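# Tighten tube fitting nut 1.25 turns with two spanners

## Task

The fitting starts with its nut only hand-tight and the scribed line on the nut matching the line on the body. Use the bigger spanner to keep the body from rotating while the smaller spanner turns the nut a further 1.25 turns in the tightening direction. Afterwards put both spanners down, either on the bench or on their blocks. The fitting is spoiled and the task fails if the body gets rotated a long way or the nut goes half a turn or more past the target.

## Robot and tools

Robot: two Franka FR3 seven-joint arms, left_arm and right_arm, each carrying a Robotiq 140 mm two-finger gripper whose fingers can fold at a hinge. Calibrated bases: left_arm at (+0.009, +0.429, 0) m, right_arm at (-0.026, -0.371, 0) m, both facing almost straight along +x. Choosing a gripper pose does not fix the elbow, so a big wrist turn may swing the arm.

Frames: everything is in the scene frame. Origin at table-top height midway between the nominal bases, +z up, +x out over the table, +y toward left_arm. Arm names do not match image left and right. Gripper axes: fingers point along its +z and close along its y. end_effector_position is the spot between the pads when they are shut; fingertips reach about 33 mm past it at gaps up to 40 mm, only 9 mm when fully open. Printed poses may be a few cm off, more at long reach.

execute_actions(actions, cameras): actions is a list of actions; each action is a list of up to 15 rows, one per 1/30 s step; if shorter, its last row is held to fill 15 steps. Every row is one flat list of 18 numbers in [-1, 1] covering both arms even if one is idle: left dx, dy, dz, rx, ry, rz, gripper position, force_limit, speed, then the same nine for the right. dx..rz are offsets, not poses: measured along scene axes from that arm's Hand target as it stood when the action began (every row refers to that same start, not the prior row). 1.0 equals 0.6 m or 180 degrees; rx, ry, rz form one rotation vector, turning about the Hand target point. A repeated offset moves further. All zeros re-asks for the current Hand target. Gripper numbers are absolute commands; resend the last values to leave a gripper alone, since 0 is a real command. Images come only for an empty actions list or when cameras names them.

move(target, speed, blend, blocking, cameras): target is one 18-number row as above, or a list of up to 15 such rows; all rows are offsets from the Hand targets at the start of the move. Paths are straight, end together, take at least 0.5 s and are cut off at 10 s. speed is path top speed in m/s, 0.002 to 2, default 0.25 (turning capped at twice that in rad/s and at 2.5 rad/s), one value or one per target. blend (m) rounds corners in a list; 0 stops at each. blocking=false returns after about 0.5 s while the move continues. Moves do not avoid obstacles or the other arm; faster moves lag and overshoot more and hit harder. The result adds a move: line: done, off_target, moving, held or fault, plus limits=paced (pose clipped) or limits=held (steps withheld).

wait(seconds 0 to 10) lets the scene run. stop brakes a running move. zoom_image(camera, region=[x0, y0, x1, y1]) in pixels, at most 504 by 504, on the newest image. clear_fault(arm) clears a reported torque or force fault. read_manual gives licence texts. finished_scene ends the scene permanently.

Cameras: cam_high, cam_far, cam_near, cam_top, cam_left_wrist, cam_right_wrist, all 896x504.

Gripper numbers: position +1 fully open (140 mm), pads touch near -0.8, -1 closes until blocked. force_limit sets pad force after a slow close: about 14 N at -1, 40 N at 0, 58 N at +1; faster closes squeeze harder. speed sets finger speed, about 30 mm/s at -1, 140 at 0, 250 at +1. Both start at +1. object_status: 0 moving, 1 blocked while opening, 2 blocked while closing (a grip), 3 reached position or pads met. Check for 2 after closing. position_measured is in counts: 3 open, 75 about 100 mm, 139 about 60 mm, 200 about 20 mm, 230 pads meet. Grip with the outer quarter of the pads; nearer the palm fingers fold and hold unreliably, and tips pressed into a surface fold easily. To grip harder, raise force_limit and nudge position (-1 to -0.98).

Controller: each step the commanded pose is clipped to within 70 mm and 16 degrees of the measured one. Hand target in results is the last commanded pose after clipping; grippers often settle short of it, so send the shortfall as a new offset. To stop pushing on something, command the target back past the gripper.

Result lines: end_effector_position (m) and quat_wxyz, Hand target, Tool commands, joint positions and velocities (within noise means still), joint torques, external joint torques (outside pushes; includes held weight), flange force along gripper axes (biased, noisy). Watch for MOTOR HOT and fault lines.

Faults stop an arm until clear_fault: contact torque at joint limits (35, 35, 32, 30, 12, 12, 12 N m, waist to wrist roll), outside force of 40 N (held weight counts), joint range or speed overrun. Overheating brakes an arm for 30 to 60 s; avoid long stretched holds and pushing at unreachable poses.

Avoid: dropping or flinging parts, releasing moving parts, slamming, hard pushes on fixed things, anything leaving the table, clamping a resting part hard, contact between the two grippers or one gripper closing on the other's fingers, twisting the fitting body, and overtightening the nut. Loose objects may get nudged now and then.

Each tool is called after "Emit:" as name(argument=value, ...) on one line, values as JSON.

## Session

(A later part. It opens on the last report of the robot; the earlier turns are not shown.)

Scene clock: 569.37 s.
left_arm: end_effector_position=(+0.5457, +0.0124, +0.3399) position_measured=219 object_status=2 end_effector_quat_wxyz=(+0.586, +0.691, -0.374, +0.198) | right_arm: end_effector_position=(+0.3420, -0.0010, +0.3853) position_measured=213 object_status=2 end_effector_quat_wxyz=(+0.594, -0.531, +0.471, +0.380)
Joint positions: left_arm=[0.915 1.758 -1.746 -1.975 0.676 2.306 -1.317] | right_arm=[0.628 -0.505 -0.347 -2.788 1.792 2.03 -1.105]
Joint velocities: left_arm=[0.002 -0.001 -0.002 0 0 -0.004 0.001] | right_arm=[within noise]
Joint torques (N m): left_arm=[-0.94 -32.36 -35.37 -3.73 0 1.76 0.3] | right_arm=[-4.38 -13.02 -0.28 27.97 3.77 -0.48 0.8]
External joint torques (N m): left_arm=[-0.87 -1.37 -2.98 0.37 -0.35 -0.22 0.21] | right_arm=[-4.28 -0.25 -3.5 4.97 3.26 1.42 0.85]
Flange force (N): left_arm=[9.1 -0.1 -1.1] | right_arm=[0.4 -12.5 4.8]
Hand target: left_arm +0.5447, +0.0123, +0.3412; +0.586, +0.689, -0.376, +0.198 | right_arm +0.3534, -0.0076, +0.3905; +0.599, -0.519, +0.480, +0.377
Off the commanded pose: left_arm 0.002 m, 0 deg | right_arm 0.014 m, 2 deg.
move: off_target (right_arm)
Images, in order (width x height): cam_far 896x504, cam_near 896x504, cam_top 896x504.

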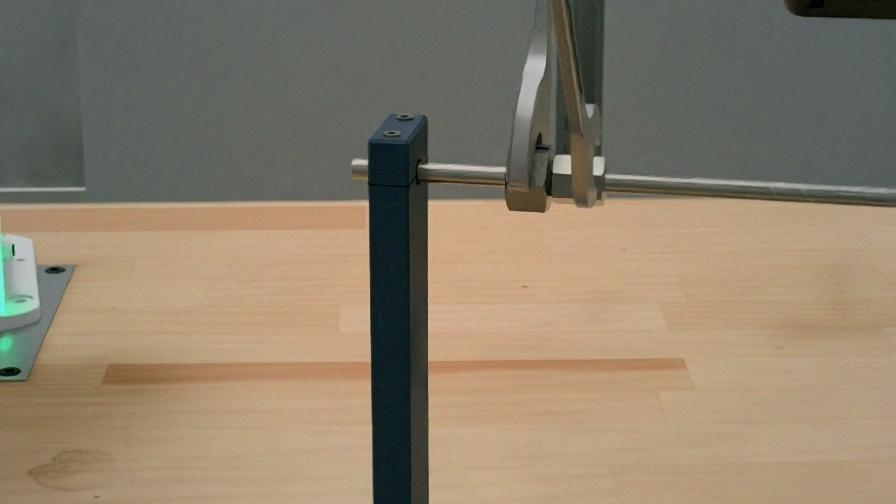

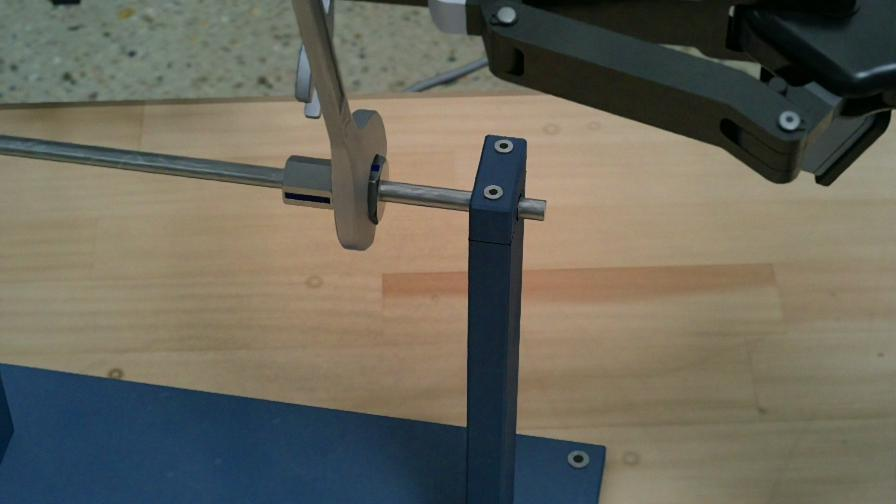

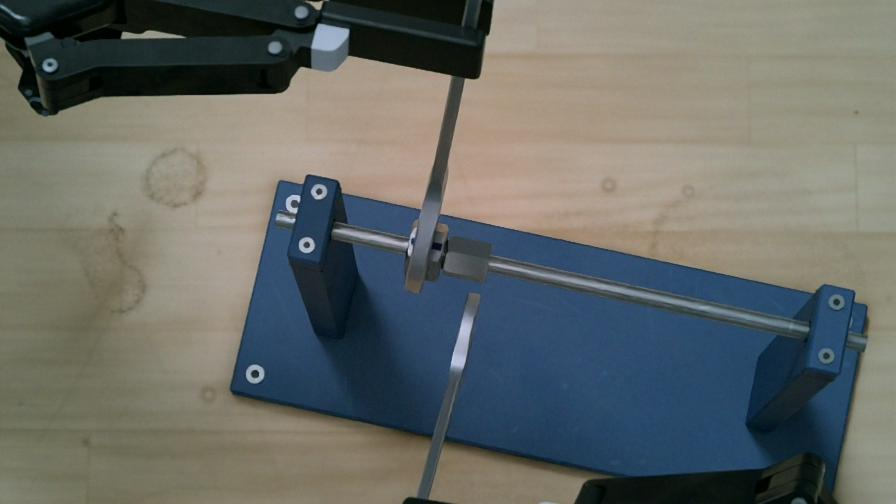

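Emit:
move(target=[[0.0255,0.0628,0.198,0,0,0,-1,0.8,-1,-0.01983,0.0085,-0.00783,-0.00203,-0.01092,0,-1,0.8,-1],[0.0922,0.3962,0.1313,0.2492,0.0622,0.106,-1,0.8,-1,-0.01983,0.0085,-0.00783,-0.00203,-0.01092,0,-1,0.8,-1]], speed=[0.12, 0.25], blend=[0.02, 0], cameras=["cam_top","cam_near","cam_far","cam_high"])

Emit:
zoom_image(camera="cam_top", region=[400, 200, 520, 310])

Emit:
zoom_image(camera="cam_far", region=[500, 120, 630, 230])

Scene clock: 582.40 s.
left_arm: end_effector_position=(+0.6016, +0.2508, +0.4193) position_measured=219 object_status=2 end_effector_quat_wxyz=(+0.274, +0.926, -0.252, +0.069) | right_arm: end_effector_position=(+0.3405, -0.0019, +0.3852) position_measured=213 object_status=2 end_effector_quat_wxyz=(+0.603, -0.528, +0.471, +0.368)
Joint positions: left_arm=[1.115 0.955 -1.814 -1.543 0.469 1.678 -1.652] | right_arm=[0.627 -0.527 -0.335 -2.811 1.827 2.051 -1.138]
Joint velocities: left_arm=[-0.002 -0.001 0 0 -0.001 -0.003 -0.002] | right_arm=[within noise]
Joint torques (N m): left_arm=[-0.9 -31.03 -27.44 13.21 -0.95 2.84 -0.28] | right_arm=[-0.58 -12.85 3.64 23.41 0.96 -1.7 -0.22]
External joint torques (N m): left_arm=[-0.87 -1.97 -1.69 0.19 -0.7 -0.18 -0.34] | right_arm=[-0.6 -0.86 0.33 0.44 0.55 0.25 -0.16]
Flange force (N): left_arm=[2.0 3.8 -3.3] | right_arm=[-3.0 2.3 0.5]
Hand target: left_arm +0.6000, +0.2500, +0.4200; +0.274, +0.927, -0.249, +0.066 | right_arm +0.3415, -0.0025, +0.3858; +0.605, -0.527, +0.471, +0.366
Off the commanded pose: left_arm 0.002 m, 0 deg | right_arm 0.001 m, 0 deg.
move: done
Images, in order (width x height): cam_high 896x504, cam_far 896x504, cam_near 896x504, cam_top 896x504.

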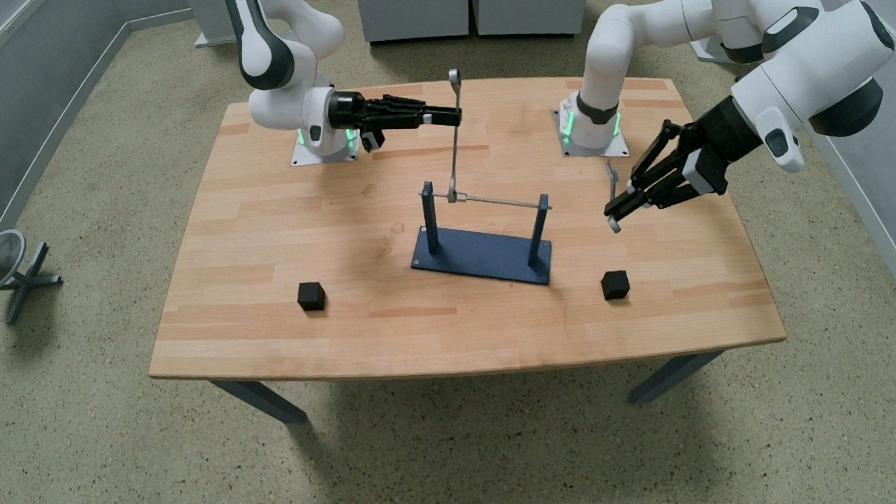

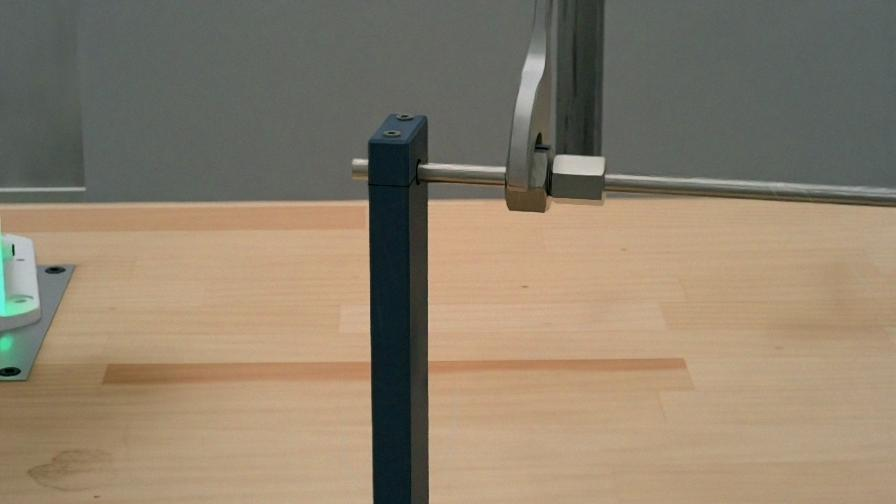

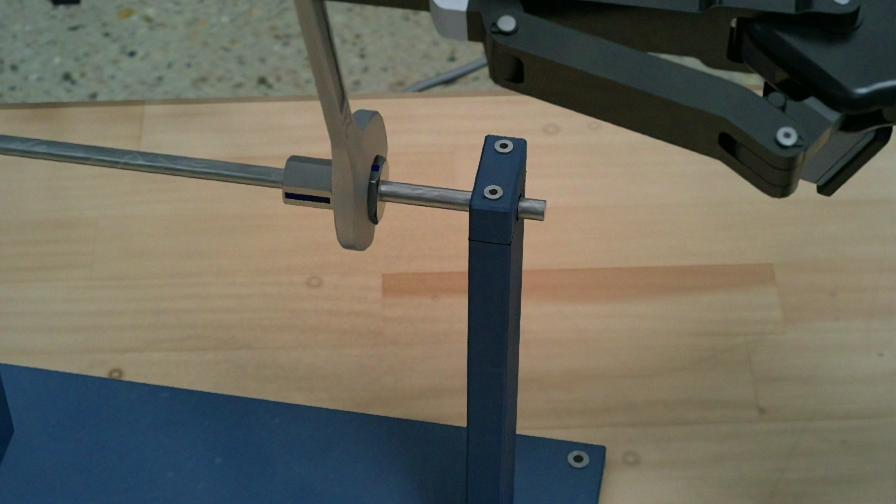

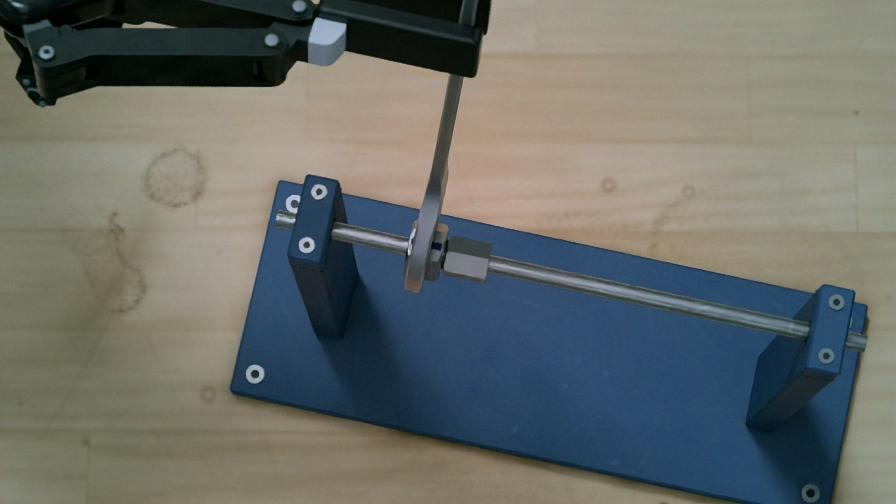

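Scaled by 4.200 from the camera's 896x504 image, which has a finer 1280x720 frame.

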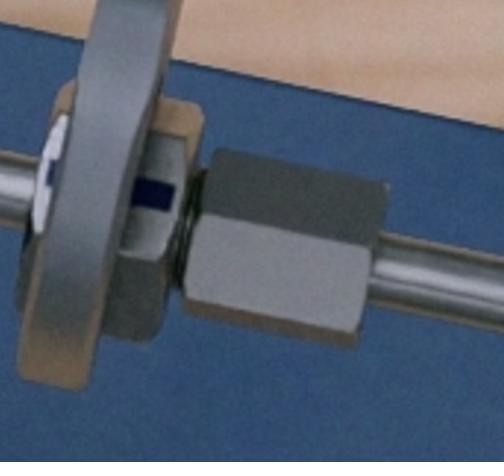

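Scaled by 3.877 from the camera's 896x504 image, which has a finer 1280x720 frame.

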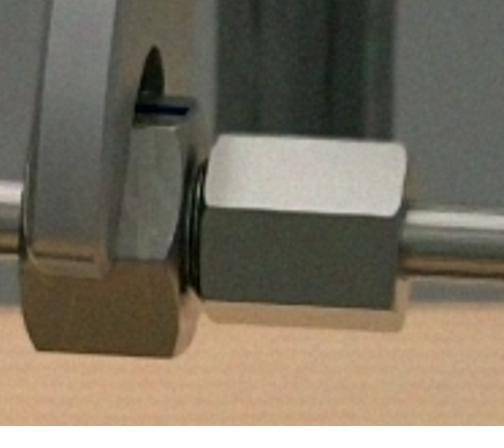

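Emit:
move(target=[0.0155,0.1655,-0.3,0.2492,0.0622,0.106,-1,0.8,-1,-0.0704,0.0131,0.1124,0,0,0,-1,0.8,-1], speed=0.12, cameras=["cam_top","cam_near","cam_far","cam_high","cam_left_wrist"])

Emit:
zoom_image(camera="cam_high", region=[540, 160, 740, 340])

Scene clock: 589.83 s.
left_arm: end_effector_position=(+0.6101, +0.3487, +0.2381) position_measured=219 object_status=2 end_effector_quat_wxyz=(-0.088, +0.990, -0.080, -0.078) | right_arm: end_effector_position=(+0.3005, +0.0048, +0.4508) position_measured=213 object_status=2 end_effector_quat_wxyz=(+0.605, -0.526, +0.473, +0.365)
Joint positions: left_arm=[0.657 0.622 -1.149 -1.506 0.66 1.538 -1.957] | right_arm=[0.627 -0.804 -0.2 -2.857 1.82 2.22 -0.922]
Joint velocities: left_arm=[0 -0.001 0 0.002 -0.001 0 -0.005] | right_arm=[0 -0.001 0 0 0 0.001 0.004]
Joint torques (N m): left_arm=[-0.91 -38.35 -17.58 20.69 1.05 1.62 -0.43] | right_arm=[0.15 -7.47 3.39 26.98 0.18 -1.85 0.18]
External joint torques (N m): left_arm=[-0.95 -2.42 -1.52 0.08 -0.08 -0.36 -0.41] | right_arm=[0.13 -1.79 0.53 1.76 0.11 -0.31 0.24]
Flange force (N): left_arm=[-6.2 1.4 -2.3] | right_arm=[-6.1 1.4 -1.3]
Hand target: left_arm +0.6093, +0.3493, +0.2400; -0.090, +0.990, -0.076, -0.078 | right_arm +0.2992, +0.0053, +0.4533; +0.605, -0.527, +0.471, +0.366
Off the commanded pose: left_arm 0.002 m, 1 deg | right_arm 0.003 m, 0 deg.
move: done
camera_calibration:
cam_left_wrist: T_world_to_cam=[[-0.177865, -0.965673, -0.189316, 0.498914], [-0.859871, 0.0589634, 0.507095, 0.384941], [-0.478525, 0.252982, -0.840841, 0.550159], [0, 0, 0, 1]] pos_world=[0.683004, 0.31991, 0.361847]
Images, in order (width x height): cam_high 896x504, cam_far 896x504, cam_near 896x504, cam_top 896x504, cam_left_wrist 896x504.

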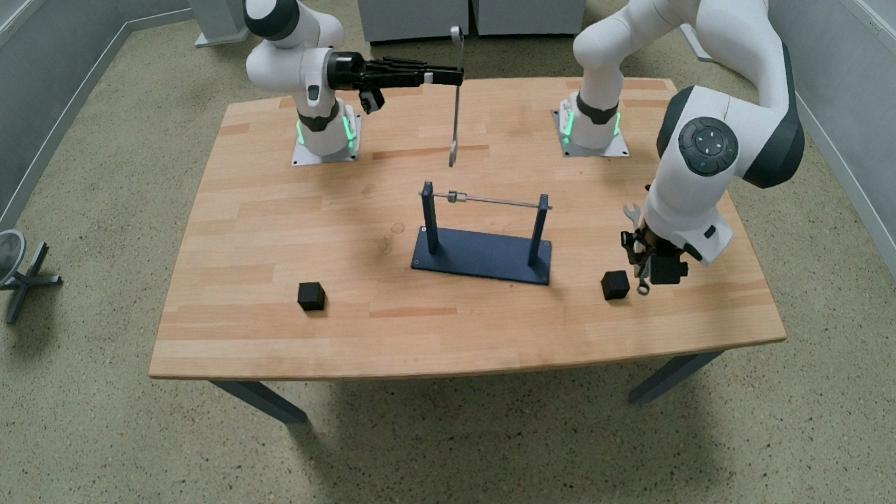

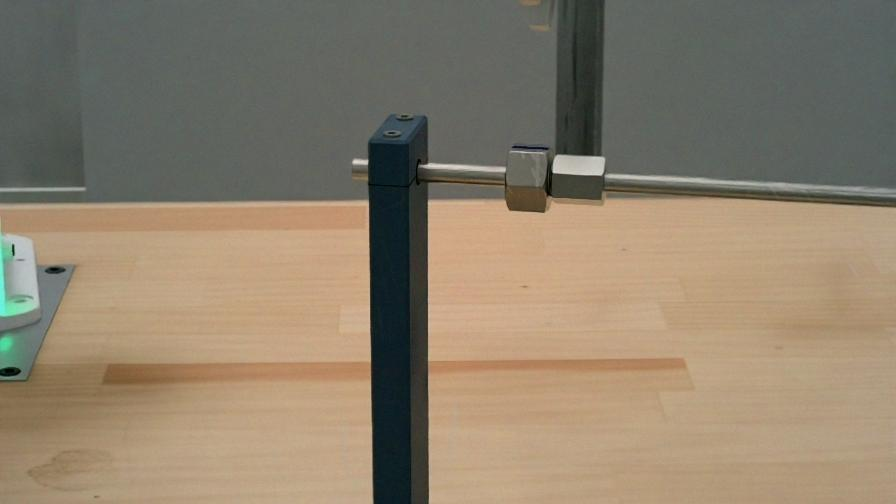

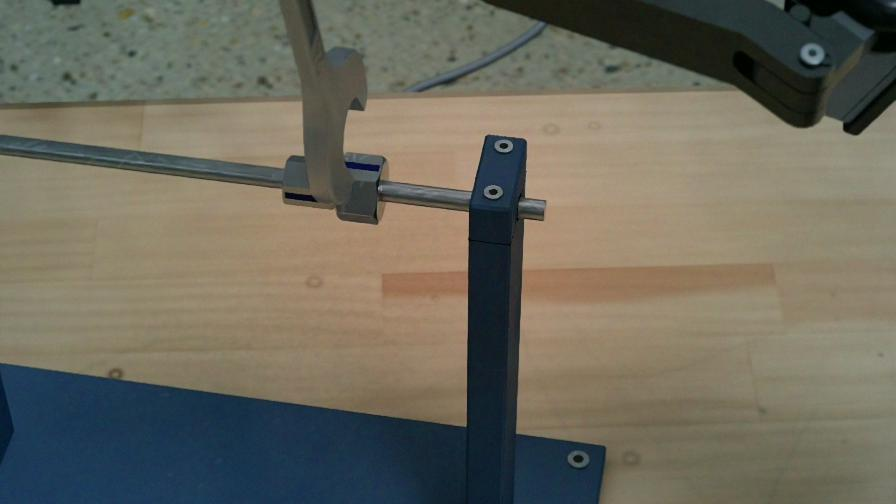

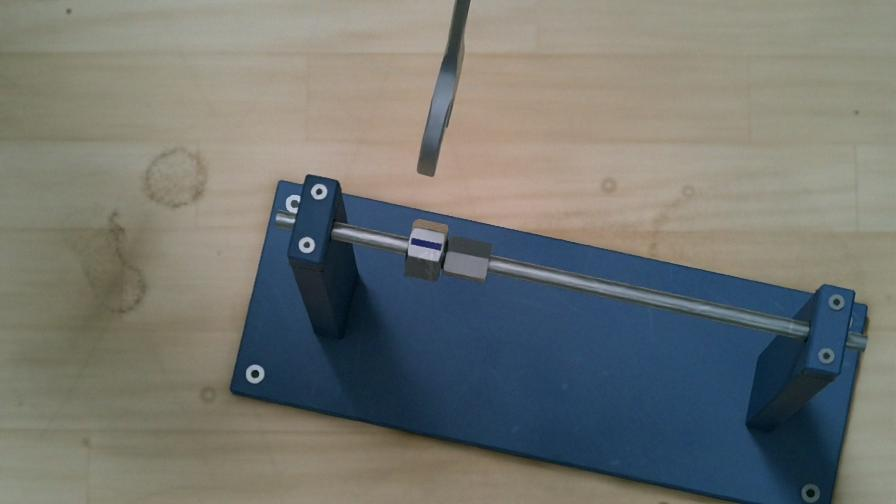

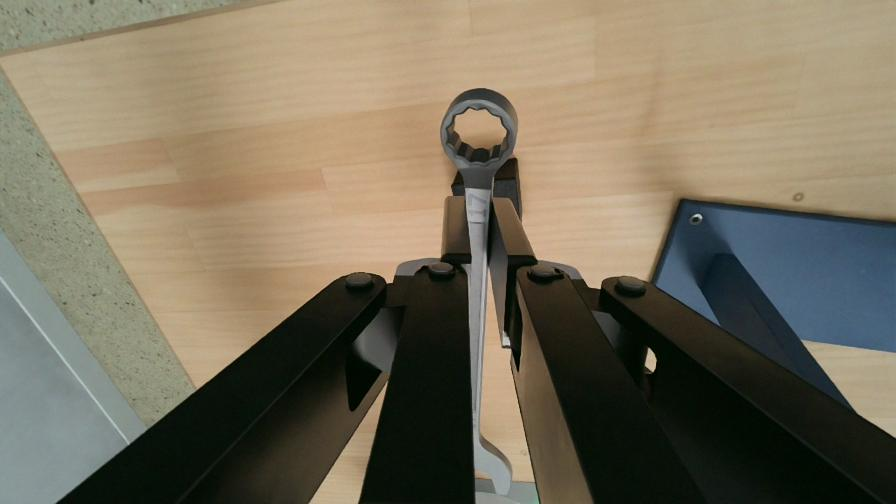

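Scaled by 2.520 from the camera's 896x504 image, which has a finer 1280x720 frame.

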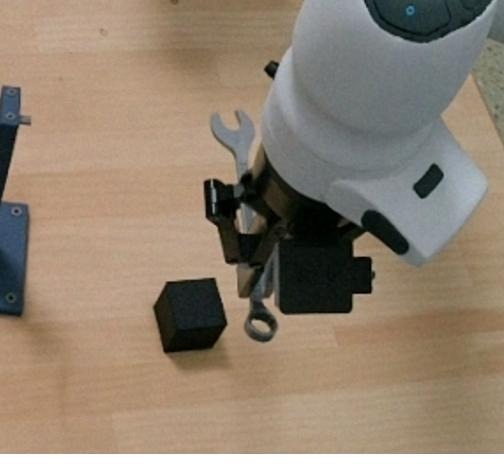

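Emit:
execute_actions(actions=[])

Scene clock: 591.23 s.
left_arm: end_effector_position=(+0.6101, +0.3487, +0.2381) position_measured=219 object_status=2 end_effector_quat_wxyz=(-0.088, +0.990, -0.079, -0.078) | right_arm: end_effector_position=(+0.3006, +0.0048, +0.4508) position_measured=213 object_status=2 end_effector_quat_wxyz=(+0.605, -0.526, +0.473, +0.366)
Joint positions: left_arm=[0.657 0.622 -1.149 -1.506 0.66 1.538 -1.959] | right_arm=[0.627 -0.804 -0.2 -2.857 1.82 2.22 -0.921]
Joint velocities: within noise
Joint torques (N m): left_arm=[-0.91 -38.36 -17.61 20.73 1.05 1.62 -0.34] | right_arm=[0.15 -7.49 3.39 26.96 0.17 -1.84 0.14]
External joint torques (N m): left_arm=[-0.76 -2.49 -1.48 0.24 -0.06 -0.36 -0.32] | right_arm=[0.13 -1.86 0.55 1.78 0.1 -0.31 0.2]
Flange force (N): left_arm=[-6.2 0.9 -2.5] | right_arm=[-6.2 1.6 -1.4]
Hand target: left_arm +0.6093, +0.3493, +0.2400; -0.090, +0.990, -0.076, -0.078 | right_arm +0.2992, +0.0053, +0.4533; +0.605, -0.527, +0.471, +0.366
Tool commands: left_gripper/position=-1.0 left_gripper/force_limit=+0.8 left_gripper/speed=-1.0 right_gripper/position=-1.0 right_gripper/force_limit=+0.8 right_gripper/speed=-1.0
Off the commanded pose: left_arm 0.002 m, 0 deg | right_arm 0.003 m, 0 deg.
camera_calibration:
cam_left_wrist: T_world_to_cam=[[-0.176084, -0.965935, -0.189643, 0.498], [-0.860121, 0.0572819, 0.506864, 0.385735], [-0.478734, 0.252366, -0.840907, 0.5505], [0, 0, 0, 1]] pos_world=[0.683012, 0.320012, 0.361846]
cam_right_wrist: T_world_to_cam=[[-0.93557, 0.171737, -0.308571, 0.423364], [-0.345961, -0.270407, 0.898438, -0.294003], [0.070855, 0.947305, 0.312398, -0.0220844], [0, 0, 0, 1]] pos_world=[0.295937, -0.131287, 0.40168]

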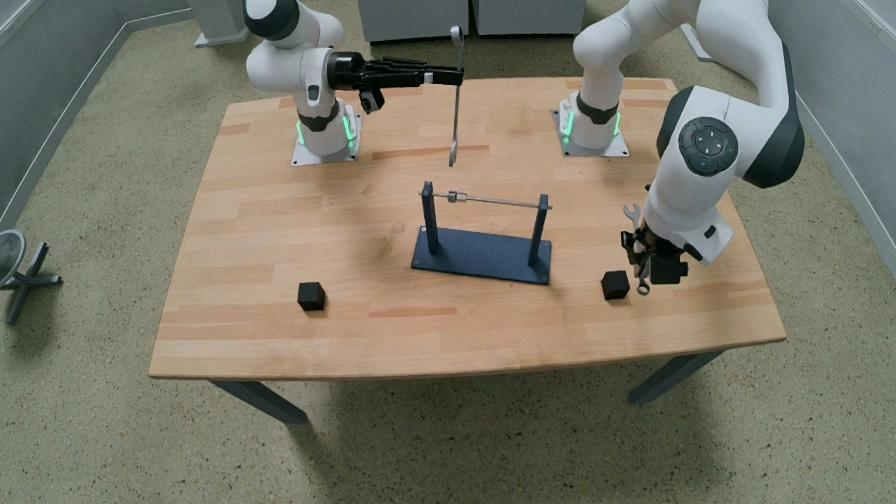

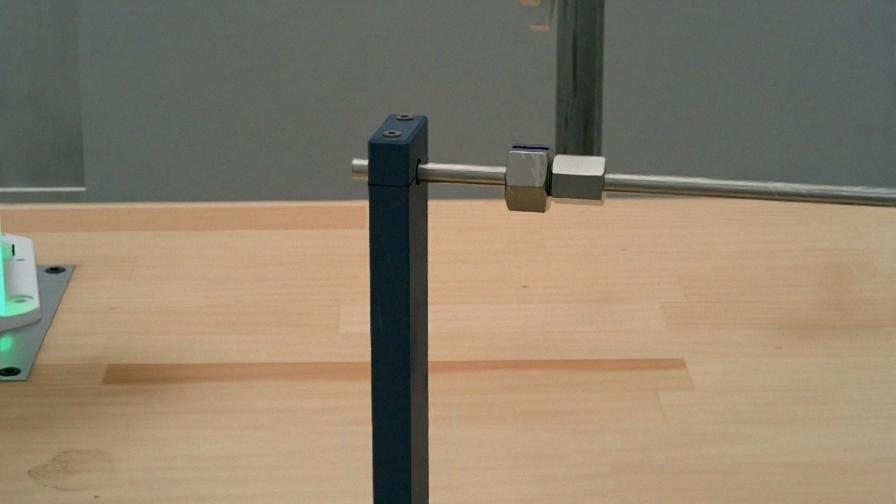

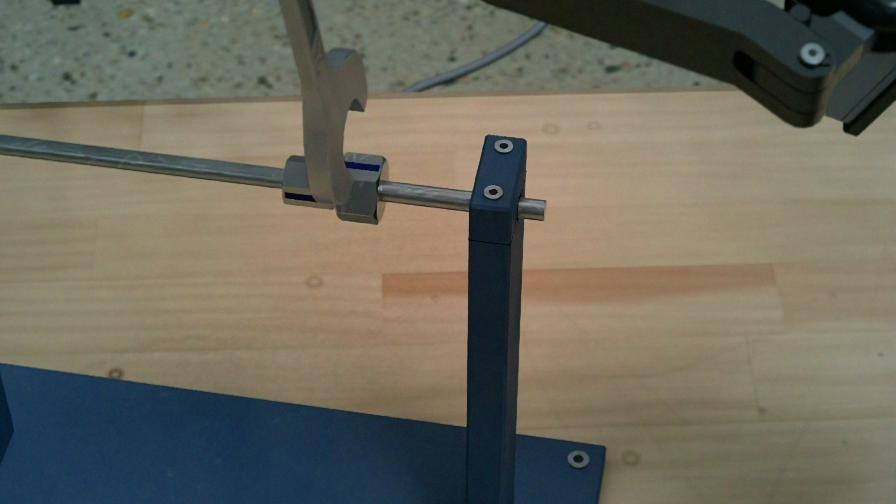

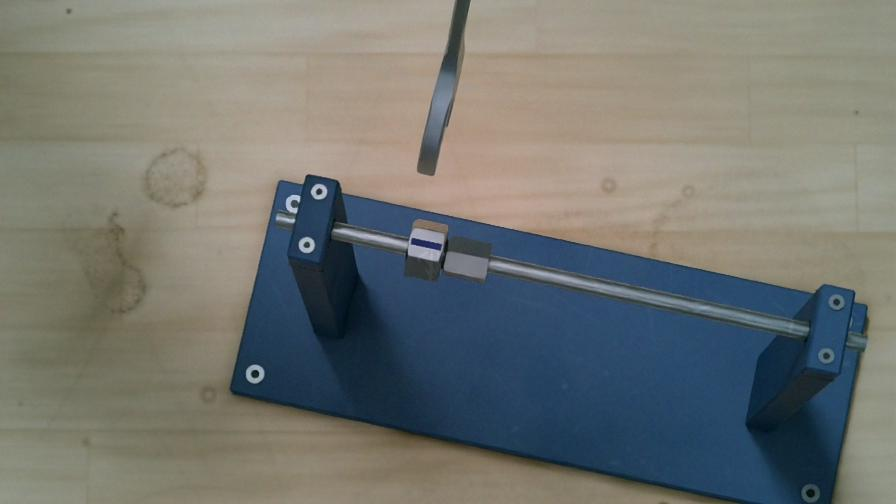

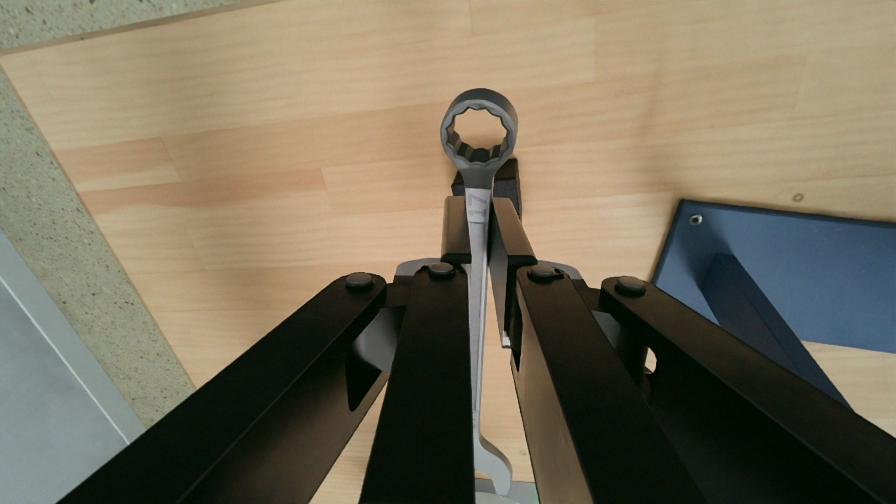

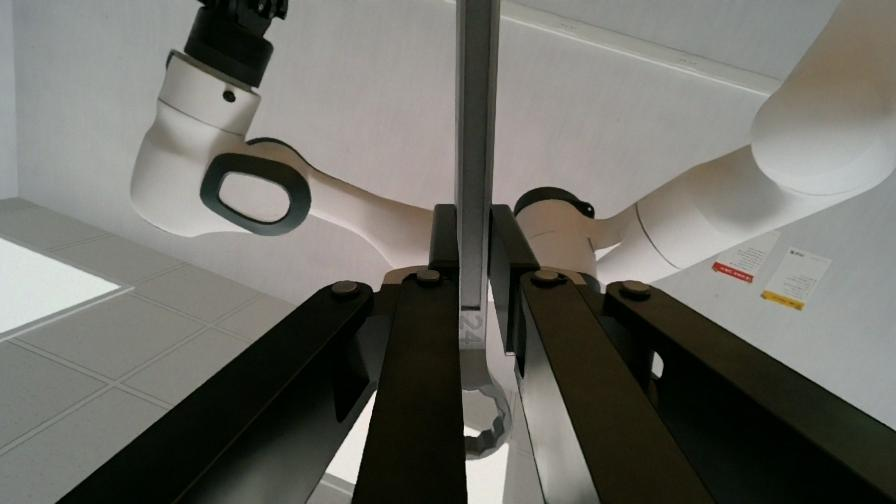

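Emit:
zoom_image(camera="cam_high", region=[580, 190, 700, 320])

Emit:
zoom_image(camera="cam_left_wrist", region=[380, 60, 600, 260])

Scaled by 3.877 from the camera's 896x504 image, which has a finer 1280x720 frame.

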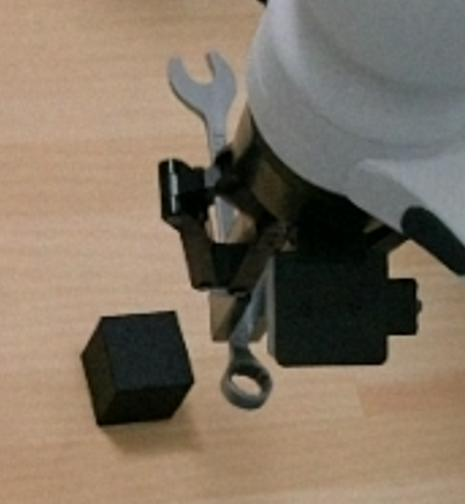

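Scaled by 2.291 from the camera's 896x504 image, which has a finer 1280x720 frame.

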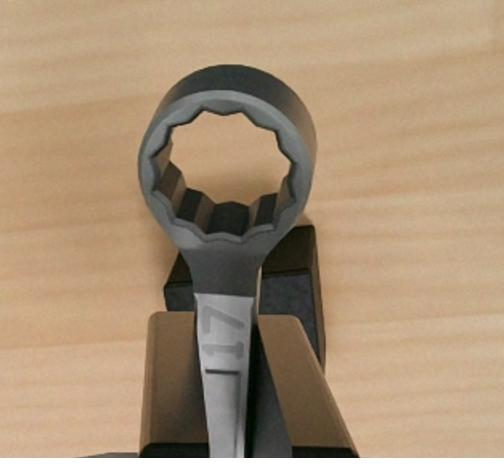

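Emit:
move(target=[0, 0.0083, -0.2, 0, 0, 0, -1, 0.8, -1, 0.2013, -0.3422, 0, -0.488, 0.109, -0.0175, -1, 0.8, -1], speed=0.22, cameras=["cam_high", "cam_left_wrist", "cam_right_wrist"])

Scene clock: 602.33 s.
left_arm: end_effector_position=(+0.6081, +0.3550, +0.1202) position_measured=219 object_status=2 end_effector_quat_wxyz=(-0.090, +0.990, -0.078, -0.081) | right_arm: end_effector_position=(+0.4196, -0.1991, +0.4518) position_measured=213 object_status=2 end_effector_quat_wxyz=(-0.001, +0.724, -0.690, -0.002)
Joint positions: left_arm=[0.639 0.702 -1.034 -1.678 0.733 1.763 -2.025] | right_arm=[-0.003 -0.229 0.312 -1.711 0.074 1.494 0.259]
Joint velocities: left_arm=[within noise] | right_arm=[0.001 0 0.001 0 -0.001 -0.001 0.005]
Joint torques (N m): left_arm=[-0.92 -40.02 -18.95 19.03 1.04 2.12 -0.36] | right_arm=[-0.51 -21.61 -1.92 25.71 0.36 2.4 0.23]
External joint torques (N m): left_arm=[-1.11 -1.83 -1.67 -0.86 0.05 0.17 -0.34] | right_arm=[-0.5 -0.14 0.54 2.19 -0.4 -0.16 0.23]
Flange force (N): left_arm=[-8.7 1.5 -0.7] | right_arm=[-2.9 -6.8 -8.4]
Hand target: left_arm +0.6093, +0.3543, +0.1200; -0.090, +0.990, -0.076, -0.078 | right_arm +0.4200, -0.2000, +0.4533; -0.001, +0.722, -0.692, +0.000
Off the commanded pose: left_arm 0.001 m, 0 deg | right_arm 0.002 m, 0 deg.
move: done
camera_calibration:
cam_left_wrist: T_world_to_cam=[[-0.174151, -0.965702, -0.192592, 0.480432], [-0.857875, 0.0527677, 0.511143, 0.44322], [-0.483449, 0.254236, -0.837641, 0.450601], [0, 0, 0, 1]] pos_world=[0.681737, 0.326007, 0.24342]
cam_right_wrist: T_world_to_cam=[[-0.997724, -0.0670754, 0.00690091, 0.406055], [-0.0608688, 0.939954, 0.33583, 0.0667046], [-0.0290125, 0.334646, -0.941897, 0.648973], [0, 0, 0, 1]] pos_world=[0.42802, -0.252639, 0.586062]
Images, in order (width x height): cam_high 896x504, cam_left_wrist 896x504, cam_right_wrist 896x504.

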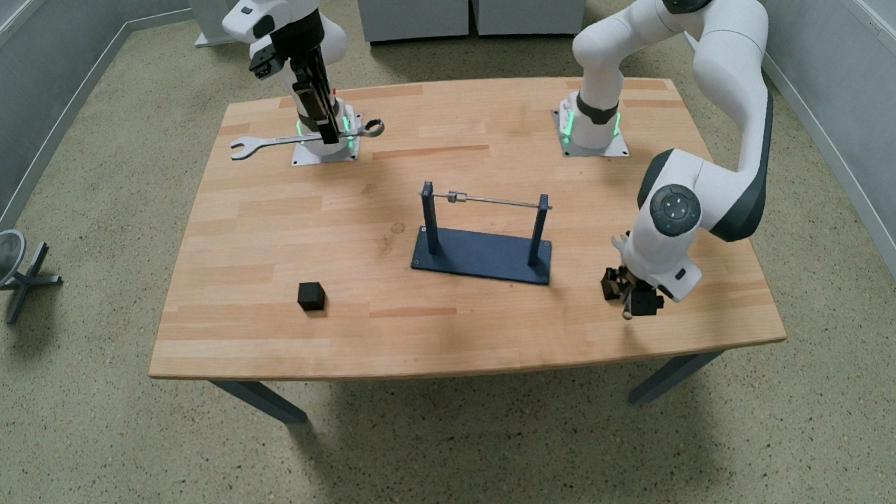

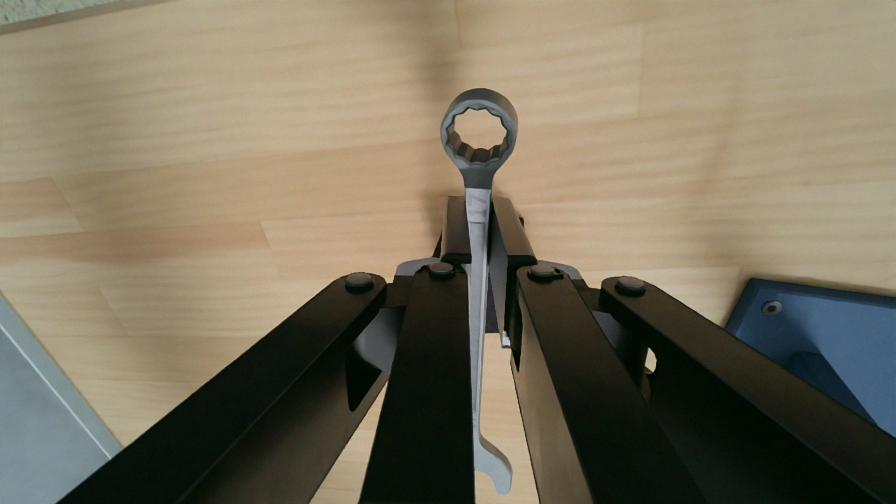

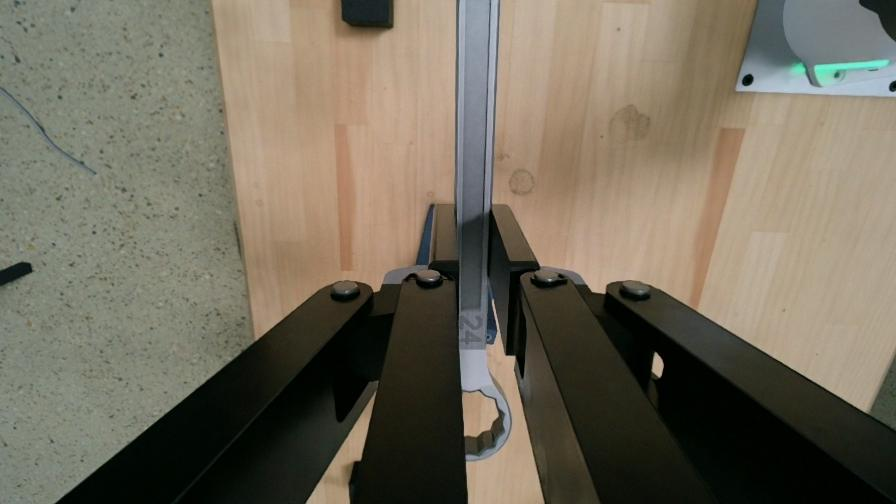

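Emit:
zoom_image(camera="cam_high", region=[580, 210, 700, 340])

Emit:
zoom_image(camera="cam_high", region=[210, 80, 410, 200])

Scaled by 3.877 from the camera's 896x504 image, which has a finer 1280x720 frame.

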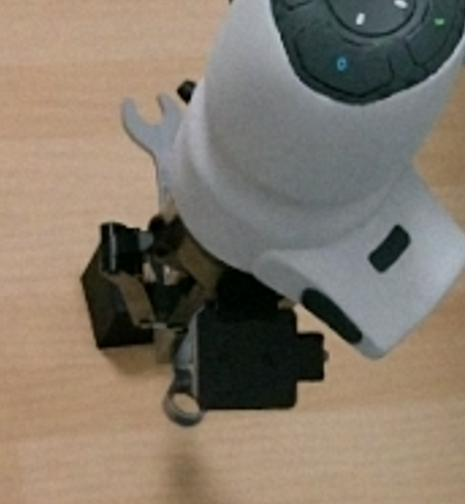

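Scaled by 2.520 from the camera's 896x504 image, which has a finer 1280x720 frame.

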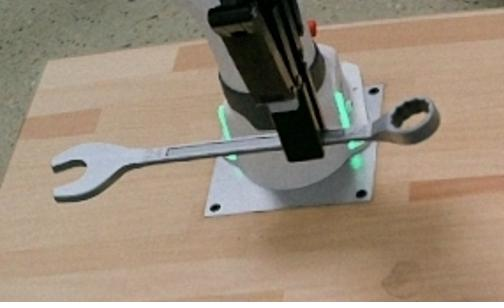

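Emit:
move(target=[0, 0, -0.0533, 0, 0, 0, -1, 0.8, -1, 0.1617, -0.1217, -0.5388, 0, 0, 0, -1, 0.8, -1], speed=0.2, cameras=["cam_high", "cam_left_wrist", "cam_right_wrist"])

Emit:
zoom_image(camera="cam_high", region=[580, 210, 700, 340])

Emit:
zoom_image(camera="cam_high", region=[210, 220, 410, 340])

Scene clock: 608.40 s.
left_arm: end_effector_position=(+0.6083, +0.3552, +0.0883) position_measured=219 object_status=2 end_effector_quat_wxyz=(-0.090, +0.990, -0.078, -0.080) | right_arm: end_effector_position=(+0.5130, -0.2721, +0.1279) position_measured=213 object_status=2 end_effector_quat_wxyz=(+0.002, +0.720, -0.694, -0.004)
Joint positions: left_arm=[0.613 0.73 -0.986 -1.701 0.757 1.819 -2.042] | right_arm=[-0.067 0.121 0.251 -2.17 -0.035 2.278 0.168]
Joint velocities: left_arm=[within noise] | right_arm=[0.001 0 0 0.002 0 0.003 0]
Joint torques (N m): left_arm=[-0.93 -41.19 -19.09 18.62 0.92 2.15 -0.35] | right_arm=[-0.11 -33.62 1.2 24.66 0.15 2.91 -0.1]
External joint torques (N m): left_arm=[-0.88 -2.08 -1.63 -0.67 -0.02 0.22 -0.33] | right_arm=[-0.08 -0.19 0.17 1.99 -0.41 0.36 -0.1]
Flange force (N): left_arm=[-9.1 0.9 -1.6] | right_arm=[-0.8 -6.6 -1.1]
Hand target: left_arm +0.6093, +0.3543, +0.0880; -0.090, +0.990, -0.076, -0.078 | right_arm +0.5170, -0.2730, +0.1300; -0.001, +0.722, -0.692, +0.000
Off the commanded pose: left_arm 0.001 m, 0 deg | right_arm 0.005 m, 1 deg.
move: off_target (right_arm)
camera_calibration:
cam_left_wrist: T_world_to_cam=[[-0.173969, -0.965597, -0.193278, 0.474389], [-0.858095, 0.0523538, 0.510816, 0.459824], [-0.483123, 0.254717, -0.837682, 0.423567], [0, 0, 0, 1]] pos_world=[0.681737, 0.326106, 0.211618]
cam_right_wrist: T_world_to_cam=[[-0.998252, -0.057201, 0.0148376, 0.498508], [-0.0489852, 0.941421, 0.333656, 0.244331], [-0.0330539, 0.332346, -0.942578, 0.372501], [0, 0, 0, 1]] pos_world=[0.521918, -0.325302, 0.262192]
Images, in order (width x height): cam_high 896x504, cam_left_wrist 896x504, cam_right_wrist 896x504.

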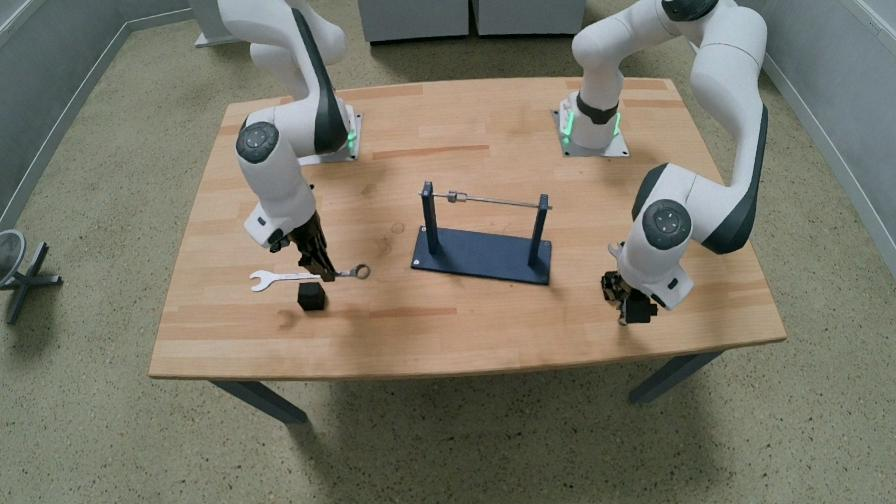

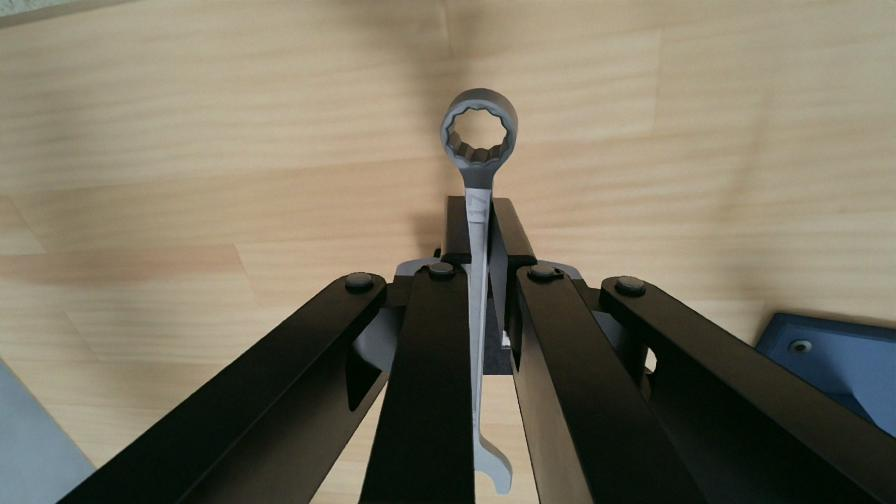

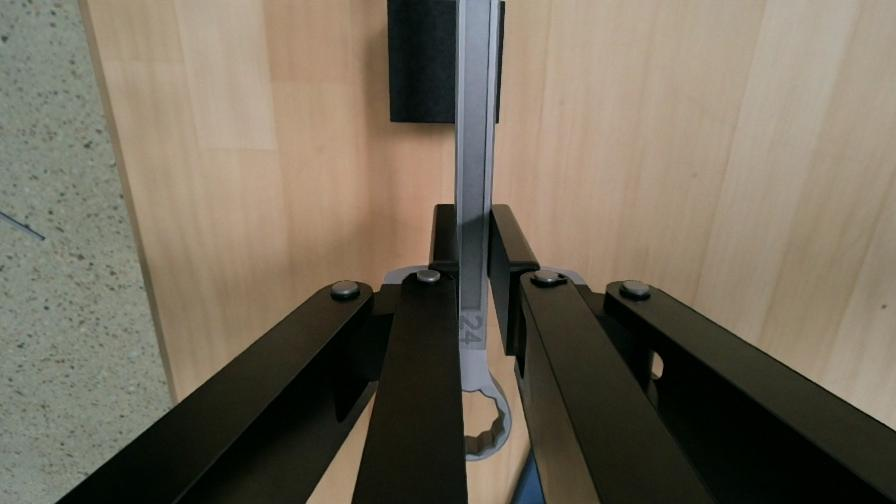

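Scaled by 3.877 from the camera's 896x504 image, which has a finer 1280x720 frame.

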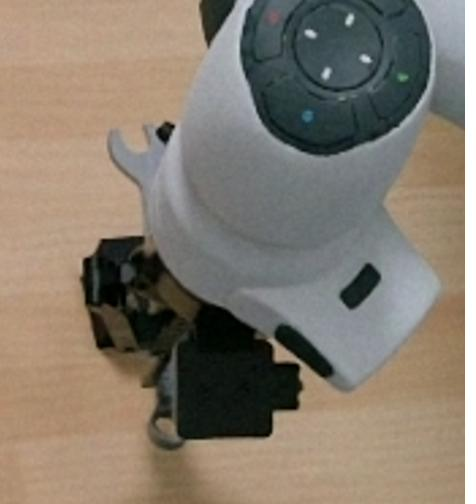

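Scaled by 2.520 from the camera's 896x504 image, which has a finer 1280x720 frame.

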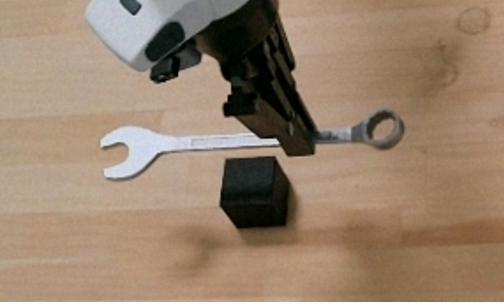

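Emit:
zoom_image(camera="cam_right_wrist", region=[360, 0, 560, 240])

Emit:
zoom_image(camera="cam_right_wrist", region=[400, 240, 560, 480])

Scaled by 2.100 from the camera's 896x504 image, which has a finer 1280x720 frame.

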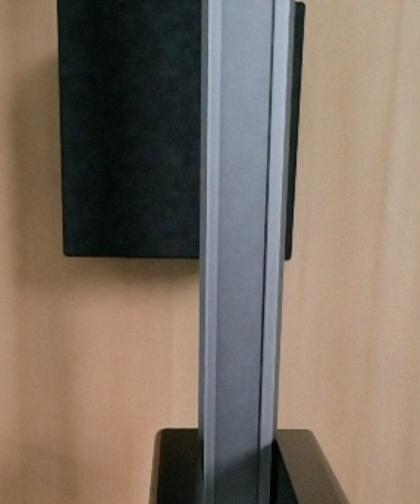

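Scaled by 2.100 from the camera's 896x504 image, which has a finer 1280x720 frame.

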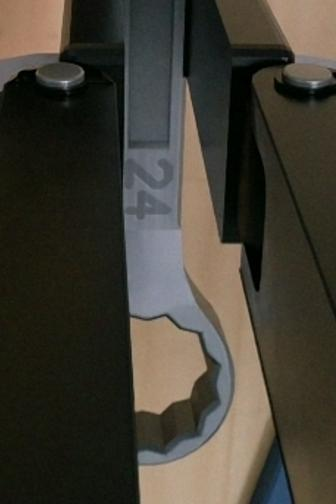

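Emit:
move(target=[0, 0.0083, -0.0117, 0, 0, 0, -1, 0.8, -1, 0.0067, 0, -0.0633, 0, 0, 0, -1, 0.8, -1], speed=0.03)

Scene clock: 616.50 s.
left_arm: end_effector_position=(+0.6083, +0.3595, +0.0818) position_measured=219 object_status=2 end_effector_quat_wxyz=(-0.091, +0.990, -0.076, -0.080) | right_arm: end_effector_position=(+0.5188, -0.2723, +0.0912) position_measured=213 object_status=2 end_effector_quat_wxyz=(+0.001, +0.723, -0.691, -0.003)
Joint positions: left_arm=[0.613 0.731 -0.972 -1.71 0.758 1.836 -2.042] | right_arm=[-0.067 0.195 0.249 -2.18 -0.063 2.363 0.178]
Joint velocities: left_arm=[within noise] | right_arm=[0 0 0.001 -0.001 -0.002 0.005 0.003]
Joint torques (N m): left_arm=[-0.53 -41.07 -18.99 18.58 1.1 2.12 -0.12] | right_arm=[-0.11 -35.51 1.61 23.16 0.1 2.9 0.37]
External joint torques (N m): left_arm=[-0.54 -1.53 -1.56 -0.88 0.16 0.16 -0.1] | right_arm=[-0.05 -0.39 -0.02 1.32 -0.42 0.34 0.37]
Flange force (N): left_arm=[-9.0 0.3 -1.0] | right_arm=[-1.2 -3.8 -0.2]
Hand target: left_arm +0.6093, +0.3592, +0.0810; -0.090, +0.990, -0.076, -0.078 | right_arm +0.5210, -0.2730, +0.0920; -0.001, +0.722, -0.692, +0.000
Off the commanded pose: left_arm 0.001 m, 0 deg | right_arm 0.002 m, 0 deg.
move: done


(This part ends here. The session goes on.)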